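# Put the orange into the foam net sleeve

## Task

Get the orange to end up inside the foam net sleeve; tugging on the net hard enough to rip it counts against the result.

## Robot and tools

Robot: two arms, left_arm and right_arm, each with a two-finger gripper. Scene frame: origin at table-top height midway between the nominal bases, +z up, +x out over the table, left_arm on the +y side (arm names do not match image sides). Calibrated bases: left_arm at (+0.031, +0.281, 0) m, right_arm at (-0.052, -0.358, 0) m, both turned almost not at all. A camera stand is bolted behind the arms. Something may occasionally nudge a loose object.

Frames: each arm reports its hand pose (end_effector_position in metres, end_effector_quat_wxyz), velocities, targets and wrist-camera pose in its own base frame. Fixed cameras and the table use the scene frame. Commanded offsets run along the current Hand target's own axes. The gripper's fingers point along its +z and open and close along its y; the reported position is the spot between the pads, roughly 1 cm short of the tips. Reported hand numbers may be off by a few cm, more when stretched.

Row layout (shared by execute_actions and move): one flat list of 14 numbers, each in [-1, 1]: dx, dy, dz, rx, ry, rz, opening for left_arm, then the same seven for right_arm, always all 14 even if one arm idles. The first six per arm are an offset (not a pose) from that arm's Hand target as it stood when the call began; 1.0 equals 0.6 m of travel or 180 degrees, and rx, ry, rz form one rotation vector. Sending the same offset twice moves the arm twice. Six zeros means ask nothing new of that arm. The opening is absolute: +1 fully open (0.094 m), -1 closed; a 0 there is a real command, so resend the current opening to leave a gripper alone.

execute_actions(actions, cameras): actions is a list of actions; each action is a table of up to 15 rows, one per 1/30 s control step, and a short table repeats its last row to step 15. Every row in an action counts from the action's start pose, not the prior row. Images only come if actions is empty or cameras names them (["all"], a list of names, [] for none). An empty list also reports the scene number and task.

move(target, speed, blend, opening_speed, grip_force, blocking, cameras): target is one 14-number row or a list of up to 15 rows; every row counts from the same starting Hand targets. Paths are straight, end together, last at least 0.5 s and are cut off at 10 s. speed is m/s per arm path, 0.002 to 2.9, default 0.25 (turns up to twice that in rad/s), one value or one per target. blend in m rounds corners of a list; 0 stops at each point. opening_speed, 0.2 or more per second on the -1..+1 scale, closes fingers gradually; use it on soft things like the orange or the net. grip_force sets per-pad force in newtons, 10 to 50, one value or one per arm; it persists and lower values close slowly. blocking=false returns after about 0.5 s while the move continues. Moves do not avoid obstacles or the other arm; faster means more lag, stray and harder contact. Do not route a path close to an arm's own base (the elbow can whip round); go around. The result adds a move: line (done, off_target, moving, held, fault...) and limits (paced = pose clipped, held = steps withheld). done means at rest within 10 mm and 2 degrees; it says nothing about contact.

wait(seconds 0 to 3600) lets time pass with no new command; a running move continues. stop brakes a running move. zoom_image(camera, region [x0, y0, x1, y1] in pixels, at most 504 by 504) enlarges part of a camera's newest image. finished_scene(scene) ends the scene for good (1 or 2); call only when the orange stays in the sleeve unaided.

Results: Hand target is the last commanded pose after clipping; next offsets start there. Grippers often stop short; a later execute_actions call re-requests it, or send the missing distance. Orientation commands are clipped to 40 degrees from the measured one per step; check tilt after moves. grip_measured uses the opening scale, reads up to about 2.5 mm wide when empty and narrower than a squeezed object; force climbs about 1 N per 0.001 below first touch and jumps to the limit near 20 N. To release, command well above grip_measured. Joint velocities 'within noise' means at rest. Joint torques are raw, offset and noisy; joints 1 to 3 wrap at ±28 N m. Tool commands lists current opening commands. Joint ranges (rad): waist -2.618 to 3.054, shoulder 0.000 to 3.142, elbow 0.000 to 3.142 (straight at 2.901), wrist pitch -1.571 to 1.571, wrist yaw -1.571 to 1.571, wrist roll -2.094 to 2.094.

Cameras: cam_head_left, cam_head_right, cam_high, cam_low, cam_left_wrist, cam_right_wrist, all 672x504. Wrist images may lag while moving.

Avoid: tearing the net by pulling hard; dropping things or anything leaving the table (instant failure); hitting fixed or heavy objects; arms striking each other or one gripper closing on the other's fingers; slams and hard pushes; long stretched holds or pushing at unreachable poses, which heat motors (MOTOR HOT at 75 °C, fold and idle at 90 °C, collapse at 100 °C). An arm blocked by something keeps pressing until commanded back past its gripper. Thinking time advances the scene and counts against speed.

Each tool is called as name(argument=value, ...) on one line, values as JSON.

## Session

execute_actions(actions=[])

Scene clock: 0.00 s.
left_arm: end_effector_position=(+0.2375, -0.3098, +0.1007) grip_measured=-0.972 end_effector_quat_wxyz=(+0.309, +0.093, +0.743, -0.587) | right_arm: end_effector_position=(+0.3293, +0.2223, +0.0949) grip_measured=-0.970 end_effector_quat_wxyz=(+0.649, -0.677, +0.344, +0.045)
Joint positions: left_arm=[-0.698 1.791 0.301 1.352 0.508 -0.893 0.001] | right_arm=[0.239 1.839 0.473 1.111 -0.916 -1.236 0.001]
Joint velocities: within noise
Joint torques (N m): no reading
Heat: left arm: 25 °C; right arm: 25 °C.
Hand target: left_arm +0.2394, -0.3104, +0.1058; +0.316, +0.094, +0.738, -0.589 | right_arm +0.3307, +0.2216, +0.0960; +0.649, -0.677, +0.344, +0.044
Tool commands: left_gripper/opening=-1.0 right_gripper/opening=-1.0

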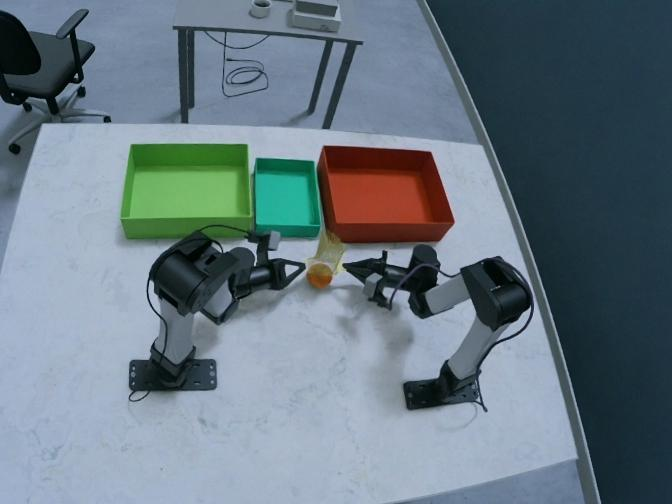

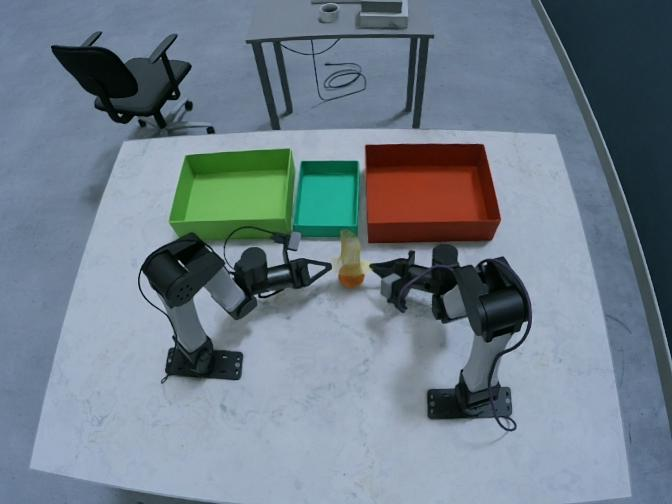

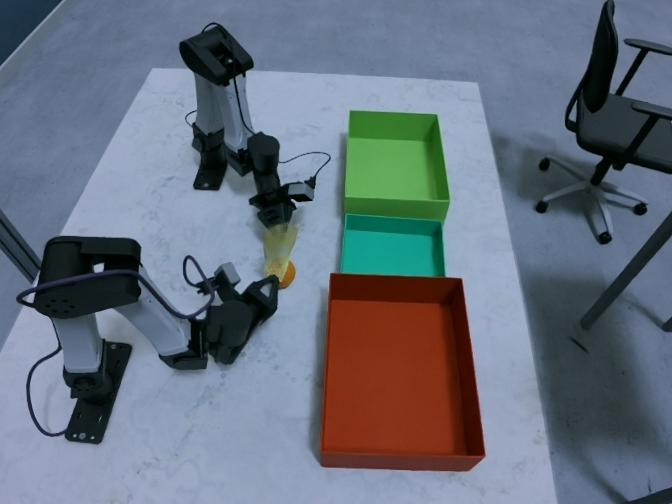

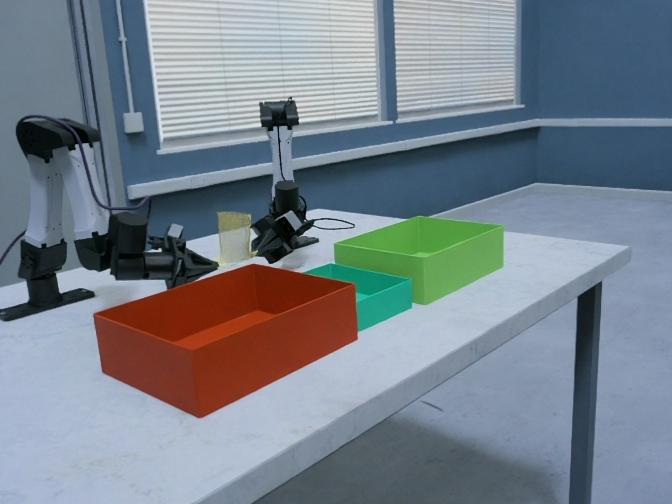

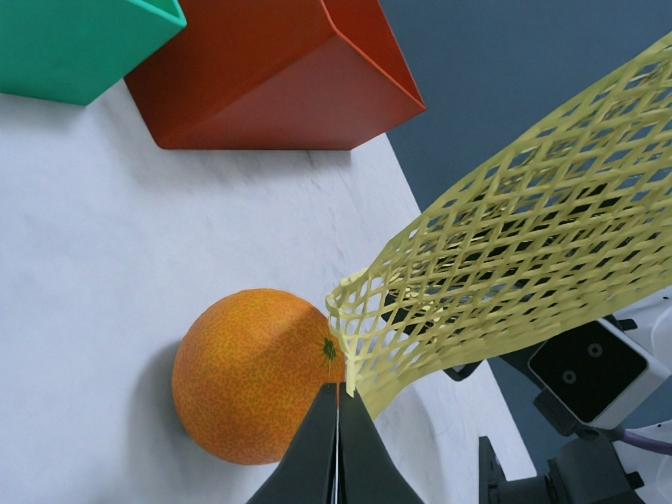

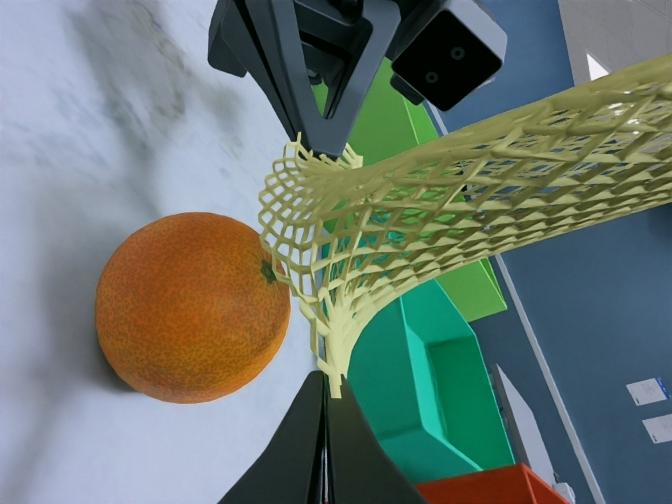

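zoom_image(camera="cam_right_wrist", region=[80, 100, 420, 420])

zoom_image(camera="cam_high", region=[220, 190, 320, 310])

zoom_image(camera="cam_head_right", region=[300, 210, 400, 300])

zoom_image(camera="cam_low", region=[160, 190, 320, 300])

Scaled by 1.482.

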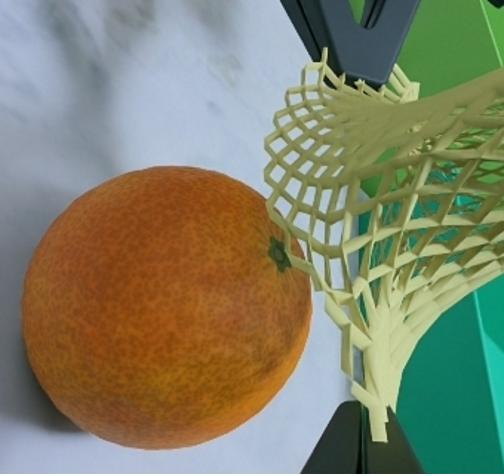

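Scaled by 4.200.

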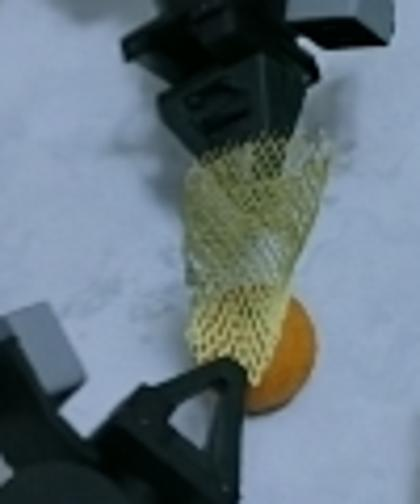

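Scaled by 5.040.

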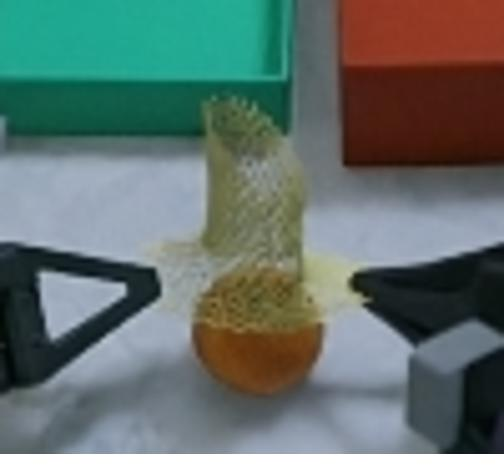

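Scaled by 3.150.

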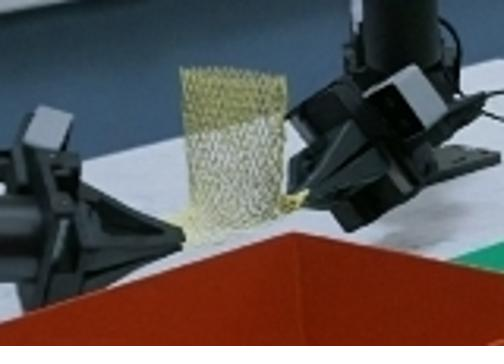

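move(target=[0.0284,0.0506,0.0086,0,0,0,-1,0.0346,0.046,0.0115,0,0,0,-1], speed=0.06, cameras=["cam_head_right","cam_left_wrist","cam_right_wrist","cam_low"])

Scene clock: 39.77 s.
left_arm: end_effector_position=(+0.2381, -0.3121, +0.0716) grip_measured=-0.972 end_effector_quat_wxyz=(+0.309, +0.097, +0.740, -0.590) | right_arm: end_effector_position=(+0.3314, +0.2230, +0.0663) grip_measured=-0.970 end_effector_quat_wxyz=(+0.652, -0.677, +0.339, +0.043)
Joint positions: left_arm=[-0.698 2.014 0.308 1.575 0.517 -0.893 0.001] | right_arm=[0.239 2.01 0.473 1.293 -0.918 -1.236 0.001]
Joint torques (N m): left_arm=[0.72 -4.9 3.36 2.16 0.1 0.17] | right_arm=[-0.29 -4.56 4.53 1.69 -0.14 0.06]
Heat: left arm: 30 °C; right arm: 28 °C.
Hand target: left_arm +0.2434, -0.3105, +0.0707; +0.316, +0.094, +0.738, -0.589 | right_arm +0.3347, +0.2216, +0.0609; +0.649, -0.677, +0.345, +0.044
Off the commanded pose: left_arm 0.006 m, 1 deg | right_arm 0.006 m, 1 deg.
joint sent to its limit (left arm) — joint 4 (wrist pitch), upper limit. The joint targets still meet the commanded pose.
move: done
cam_left_wrist: T_world_to_cam=[[-0.47959, -0.30736, 0.8219, -0.04136], [-0.87749, 0.17205, -0.44768, 0.33258], [-0.00381, -0.93591, -0.35222, -0.17569]] pos_world=[0.27133, -0.23436, 0.121]
cam_right_wrist: T_world_to_cam=[[0.50782, -0.06676, 0.85888, -0.21138], [0.51419, -0.77643, -0.36437, 0.0592], [0.69118, 0.62665, -0.35996, -0.25146]] pos_world=[0.25071, 0.18943, 0.11261]
Images, in order (width x height): cam_head_right 672x504, cam_low 672x504, cam_left_wrist 672x504, cam_right_wrist 672x504.

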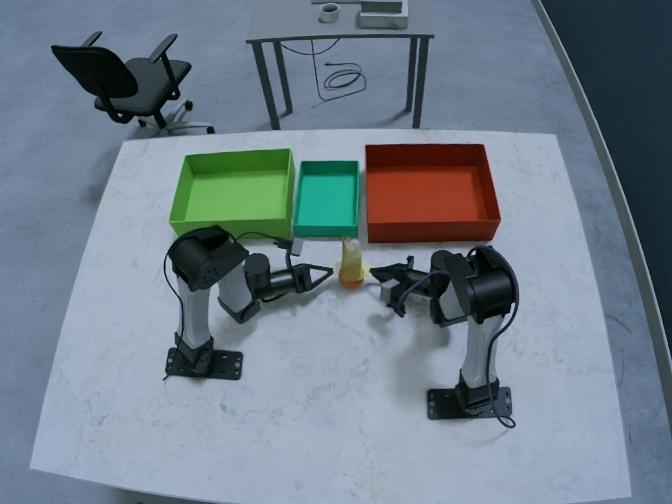

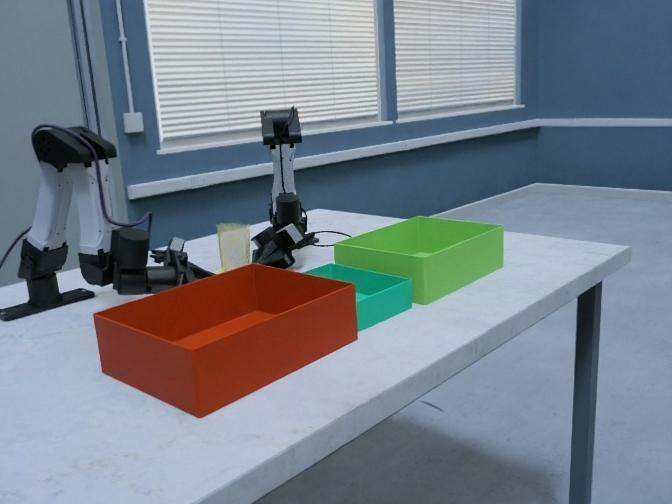

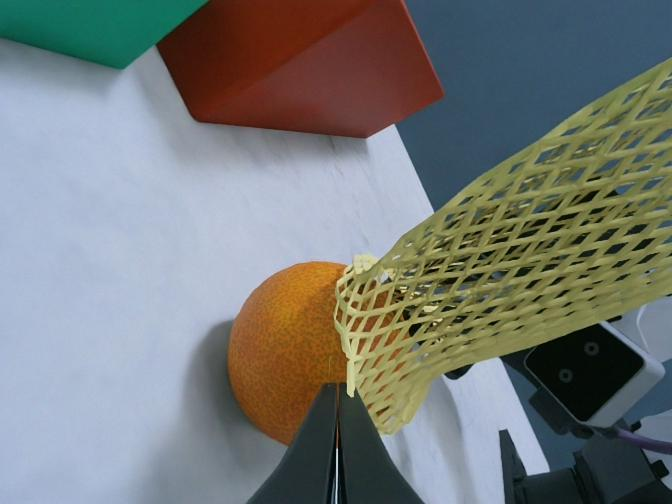

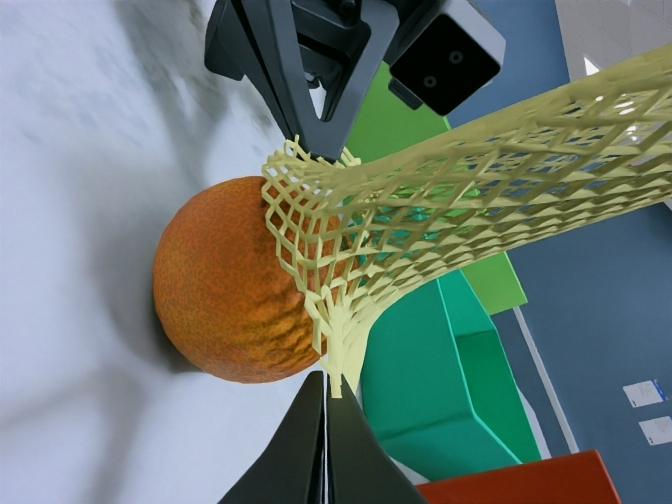

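move(target=[0.0336,0.0472,0.0062,0,0,0,-1,0.0295,0.0495,0.0089,0,0,0,-1], speed=0.06, cameras=["cam_head_right","cam_left_wrist","cam_right_wrist"])

Scene clock: 47.10 s.
left_arm: end_effector_position=(+0.2402, -0.3177, +0.0591) grip_measured=-0.972 end_effector_quat_wxyz=(+0.303, +0.117, +0.740, -0.589) | right_arm: end_effector_position=(+0.3336, +0.2259, +0.0613) grip_measured=-0.970 end_effector_quat_wxyz=(+0.684, -0.670, +0.288, +0.012)
Joint positions: left_arm=[-0.69 2.088 0.347 1.595 0.557 -0.861 0.001] | right_arm=[0.239 2.175 0.492 1.573 -0.94 -1.236 0.001]
Joint torques (N m): left_arm=[0.59 -2.13 1.8 1.95 -0.13 0.28] | right_arm=[-0.46 -3.04 2.14 0.84 0.17 0.08]
Heat: left arm: 31 °C; right arm: 28 °C.
Hand target: left_arm +0.2434, -0.3105, +0.0358; +0.316, +0.094, +0.738, -0.589 | right_arm +0.3345, +0.2215, +0.0258; +0.649, -0.677, +0.345, +0.044
Off the commanded pose: left_arm 0.025 m, 3 deg | right_arm 0.036 m, 8 deg.
joint read past its limit (left arm) — joint 4 (wrist pitch), upper limit.
joint read past its limit (right arm) — joint 4 (wrist pitch), upper limit.
joint sent to its limit (left arm) — joint 4 (wrist pitch), upper limit. The joint targets are off in orientation, not in position.
move: off_target (left_arm, right_arm)
cam_left_wrist: T_world_to_cam=[[-0.50297, -0.30312, 0.8094, -0.02406], [-0.86374, 0.2099, -0.45814, 0.33904], [-0.03102, -0.92955, -0.36739, -0.17583]] pos_world=[0.27529, -0.2419, 0.1102]
cam_right_wrist: T_world_to_cam=[[0.39449, -0.0882, 0.91466, -0.16894], [0.57532, -0.75244, -0.32069, 0.02993], [0.71651, 0.65273, -0.24608, -0.27791]] pos_world=[0.24855, 0.18902, 0.09573]

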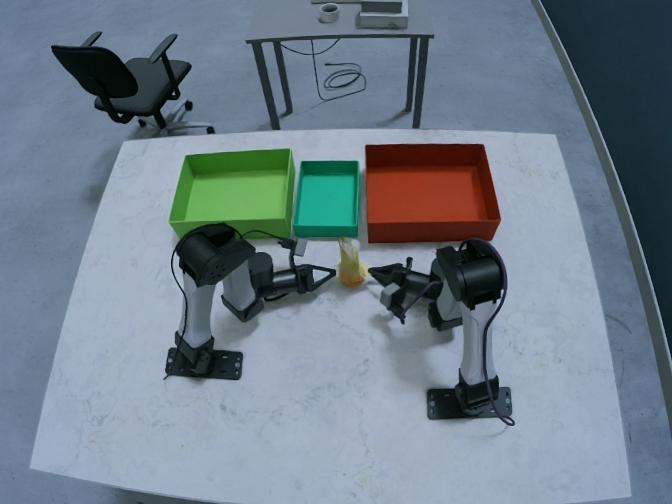

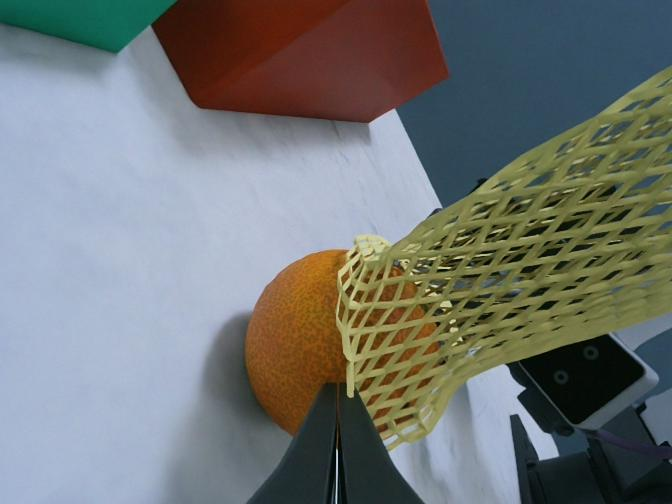

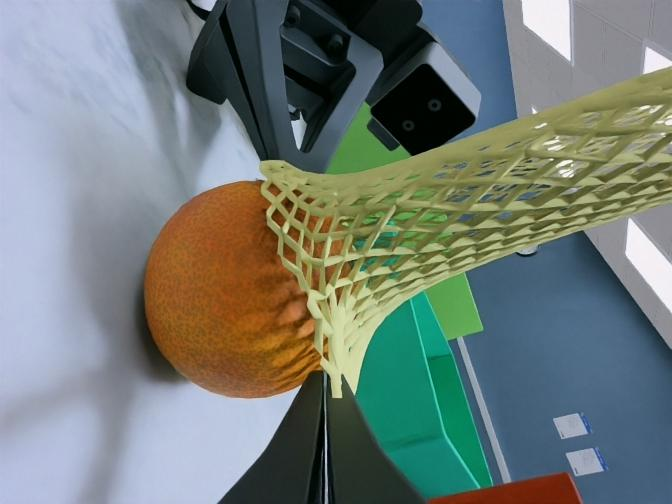

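move(target=[[-0.025,-0.0351,-0.0046,-0.135,0.0964,0,-1,-0.0304,-0.0509,-0.0092,-0.1415,0.0843,0,-1],[0.0058,0.0081,0.0011,-0.135,0.0964,0,-1,-0.0034,-0.0057,-0.001,-0.1415,0.0843,0,-1]], speed=0.08, blend=0.005, cameras=["cam_head_right","cam_left_wrist","cam_right_wrist"])

Scene clock: 60.60 s.
left_arm: end_effector_position=(+0.2460, -0.3159, +0.0432) grip_measured=-0.974 end_effector_quat_wxyz=(+0.220, +0.116, +0.873, -0.418) | right_arm: end_effector_position=(+0.3433, +0.2276, +0.0528) grip_measured=-0.971 end_effector_quat_wxyz=(-0.461, +0.796, -0.391, -0.022)
Joint positions: left_arm=[-0.742 1.662 0.552 0.468 0.392 -0.676 0.001] | right_arm=[0.326 1.734 0.766 0.161 -0.652 -1.632 0.001]
Joint torques (N m): left_arm=[-0.5 -4.52 4.49 1.72 -0.04 0.2] | right_arm=[0.4 -4.46 3.95 1.29 0.01 -0.02]
Heat: left arm: 31 °C; right arm: 28 °C.
Hand target: left_arm +0.2435, -0.3105, +0.0298; +0.214, +0.113, +0.884, -0.401 | right_arm +0.3346, +0.2215, +0.0300; -0.434, +0.803, -0.409, -0.029
Off the commanded pose: left_arm 0.015 m, 2 deg | right_arm 0.025 m, 4 deg.
move: off_target (left_arm, right_arm)
cam_left_wrist: T_world_to_cam=[[-0.35897, -0.64561, 0.67404, -0.1455], [-0.92888, 0.31773, -0.19036, 0.37492], [-0.09126, -0.69443, -0.71375, -0.07576]] pos_world=[0.28911, -0.26567, 0.11537]
cam_right_wrist: T_world_to_cam=[[0.63628, 0.28358, 0.71744, -0.32196], [0.47774, -0.87505, -0.07782, 0.07158], [0.60573, 0.39227, -0.69225, -0.1672]] pos_world=[0.27194, 0.21952, 0.12081]

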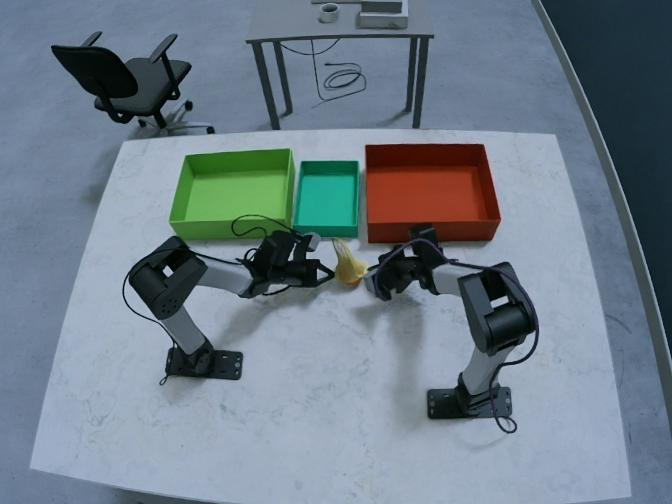

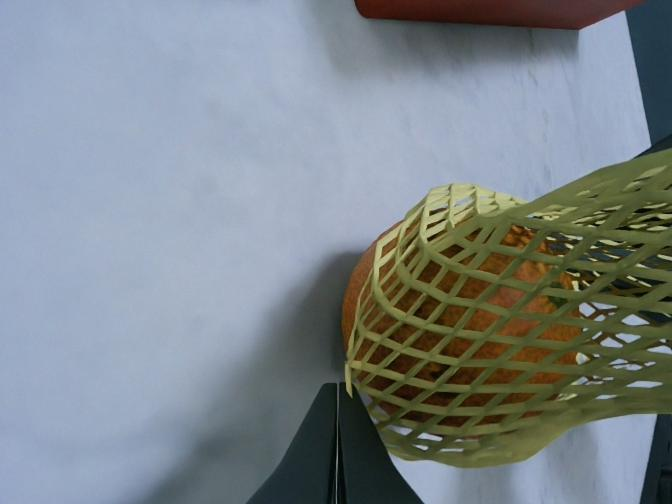

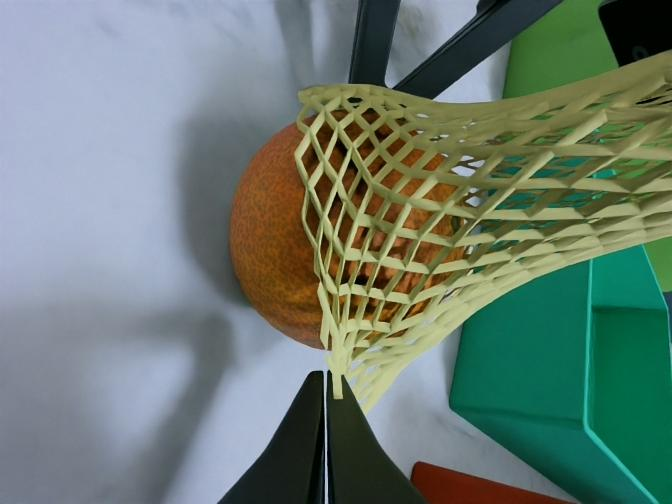

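move(target=[0.023,0.0161,0.0148,0,0,0,-1,0.0092,0.0402,0.0151,0,0,0,-1], speed=0.06, cameras=["cam_high","cam_left_wrist","cam_right_wrist"])

Scene clock: 76.27 s.
left_arm: end_effector_position=(+0.2389, -0.3174, +0.0256) grip_measured=-0.975 end_effector_quat_wxyz=(+0.220, +0.123, +0.872, -0.420) | right_arm: end_effector_position=(+0.3313, +0.2235, +0.0242) grip_measured=-0.971 end_effector_quat_wxyz=(-0.457, +0.797, -0.394, -0.025)
Joint positions: left_arm=[-0.759 1.728 0.511 0.582 0.387 -0.676 0.001] | right_arm=[0.326 1.788 0.684 0.284 -0.652 -1.634 0.001]
Joint torques (N m): left_arm=[-0.4 -4.62 3.97 1.68 -0.15 0.07] | right_arm=[0.25 -4.67 4.03 1.3 -0.03 0]
Heat: left arm: 30 °C; right arm: 27 °C.
Hand target: left_arm +0.2374, -0.3105, +0.0117; +0.214, +0.113, +0.884, -0.401 | right_arm +0.3246, +0.2175, +0.0058; -0.433, +0.803, -0.409, -0.029
Off the commanded pose: left_arm 0.015 m, 3 deg | right_arm 0.020 m, 3 deg.
move: off_target (left_arm, right_arm)
cam_left_wrist: T_world_to_cam=[[-0.37171, -0.63966, 0.6728, -0.13217], [-0.92343, 0.32927, -0.19712, 0.36792], [-0.09545, -0.69456, -0.71308, -0.08905]] pos_world=[0.28212, -0.26754, 0.09795]
cam_right_wrist: T_world_to_cam=[[0.64396, 0.28746, 0.709, -0.29587], [0.47741, -0.87514, -0.07879, 0.07155], [0.59783, 0.38922, -0.70079, -0.17461]] pos_world=[0.26076, 0.21563, 0.09304]

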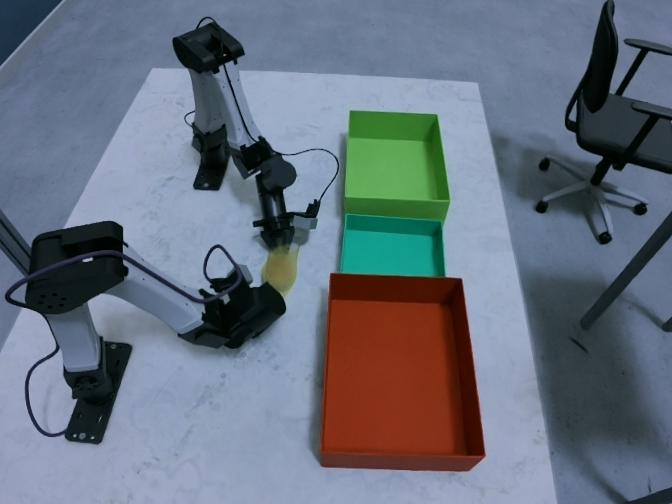

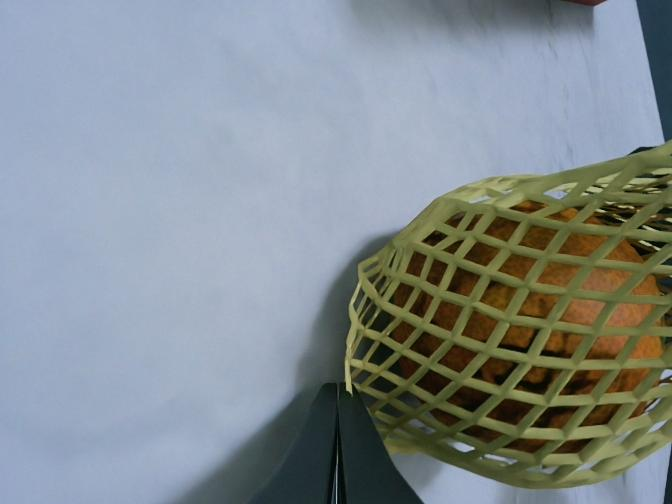

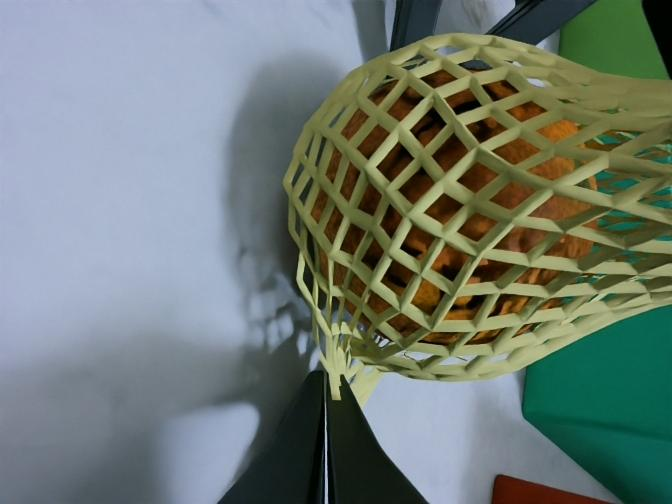

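move(target=[[0.0062,0.0088,0.0079,0,0,0,-1,0.0054,0.009,0.0083,0,0,0,-1],[0.0062,0.0088,0.0079,0,0,0,-0.5,0.0054,0.009,0.0083,0,0,0,-0.5],[0.0,0.0,-0.12,0,0,0,-0.5,0.0,0.0,-0.12,0,0,0,-0.5]], speed=0.08, opening_speed=0.5, cameras=["cam_high","cam_left_wrist","cam_right_wrist"])

Scene clock: 90.33 s.
left_arm: end_effector_position=(+0.2171, -0.2571, +0.0501) grip_measured=-0.502 end_effector_quat_wxyz=(+0.211, +0.109, +0.886, -0.397) | right_arm: end_effector_position=(+0.3044, +0.1667, +0.0459) grip_measured=-0.502 end_effector_quat_wxyz=(-0.430, +0.803, -0.412, -0.030)
Joint positions: left_arm=[-0.648 1.37 0.391 0.261 0.438 -0.605 0.023] | right_arm=[0.166 1.568 0.637 -0.051 -0.714 -1.801 0.023]
Joint torques (N m): left_arm=[0.35 -5.49 5.78 1.7 0.31 0.17] | right_arm=[-0.43 -6.75 5.93 1.04 -0.55 0]
Heat: left arm: 30 °C; right arm: 28 °C.
Hand target: left_arm +0.2168, -0.2560, +0.0540; +0.215, +0.113, +0.884, -0.401 | right_arm +0.3025, +0.1657, +0.0506; -0.433, +0.803, -0.409, -0.029
Off the commanded pose: left_arm 0.004 m, 1 deg | right_arm 0.005 m, 1 deg.
move: done; target 2's new opening was sent with right_arm's hand 0.025 m and 4 deg from that target
cam_left_wrist: T_world_to_cam=[[-0.3333, -0.68268, 0.65027, -0.13653], [-0.93796, 0.31004, -0.15526, 0.32892], [-0.09561, -0.66168, -0.74367, -0.02176]] pos_world=[0.26093, -0.20958, 0.12367]
cam_right_wrist: T_world_to_cam=[[0.6818, 0.30498, 0.66493, -0.29004], [0.4568, -0.88745, -0.06133, 0.04389], [0.57139, 0.34556, -0.74438, -0.10388]] pos_world=[0.23705, 0.1633, 0.11822]

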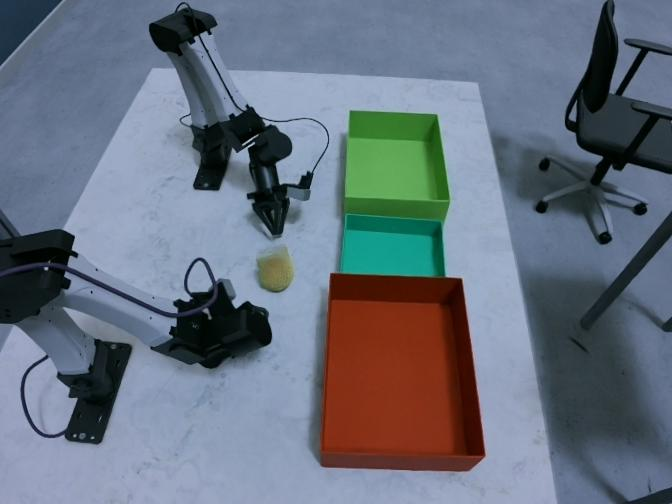

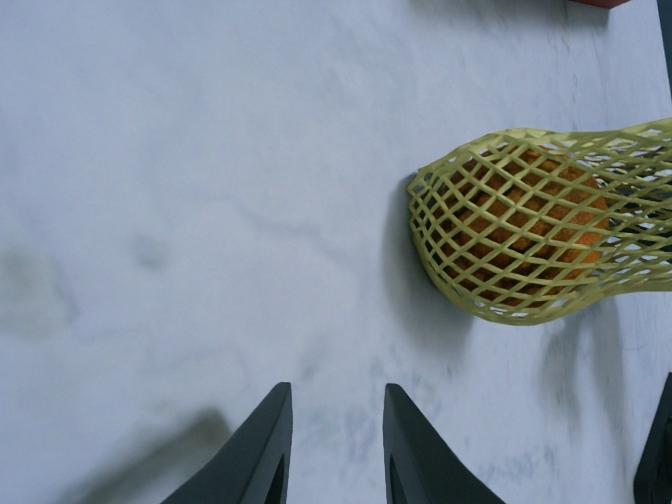

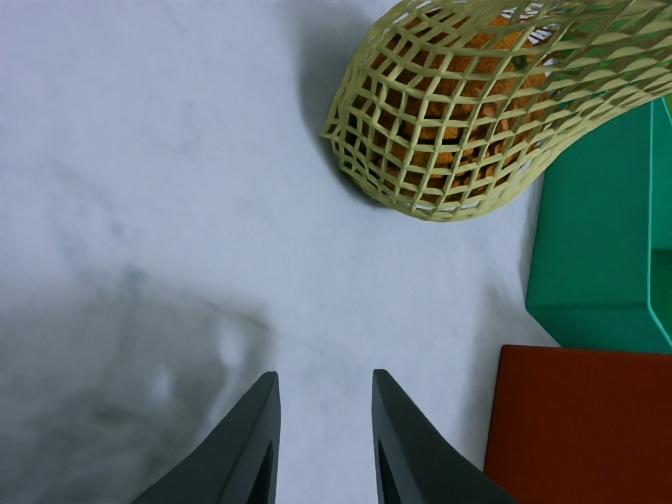

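Enclosed.

finished_scene(scene=1)

The scene is finished: the task was done.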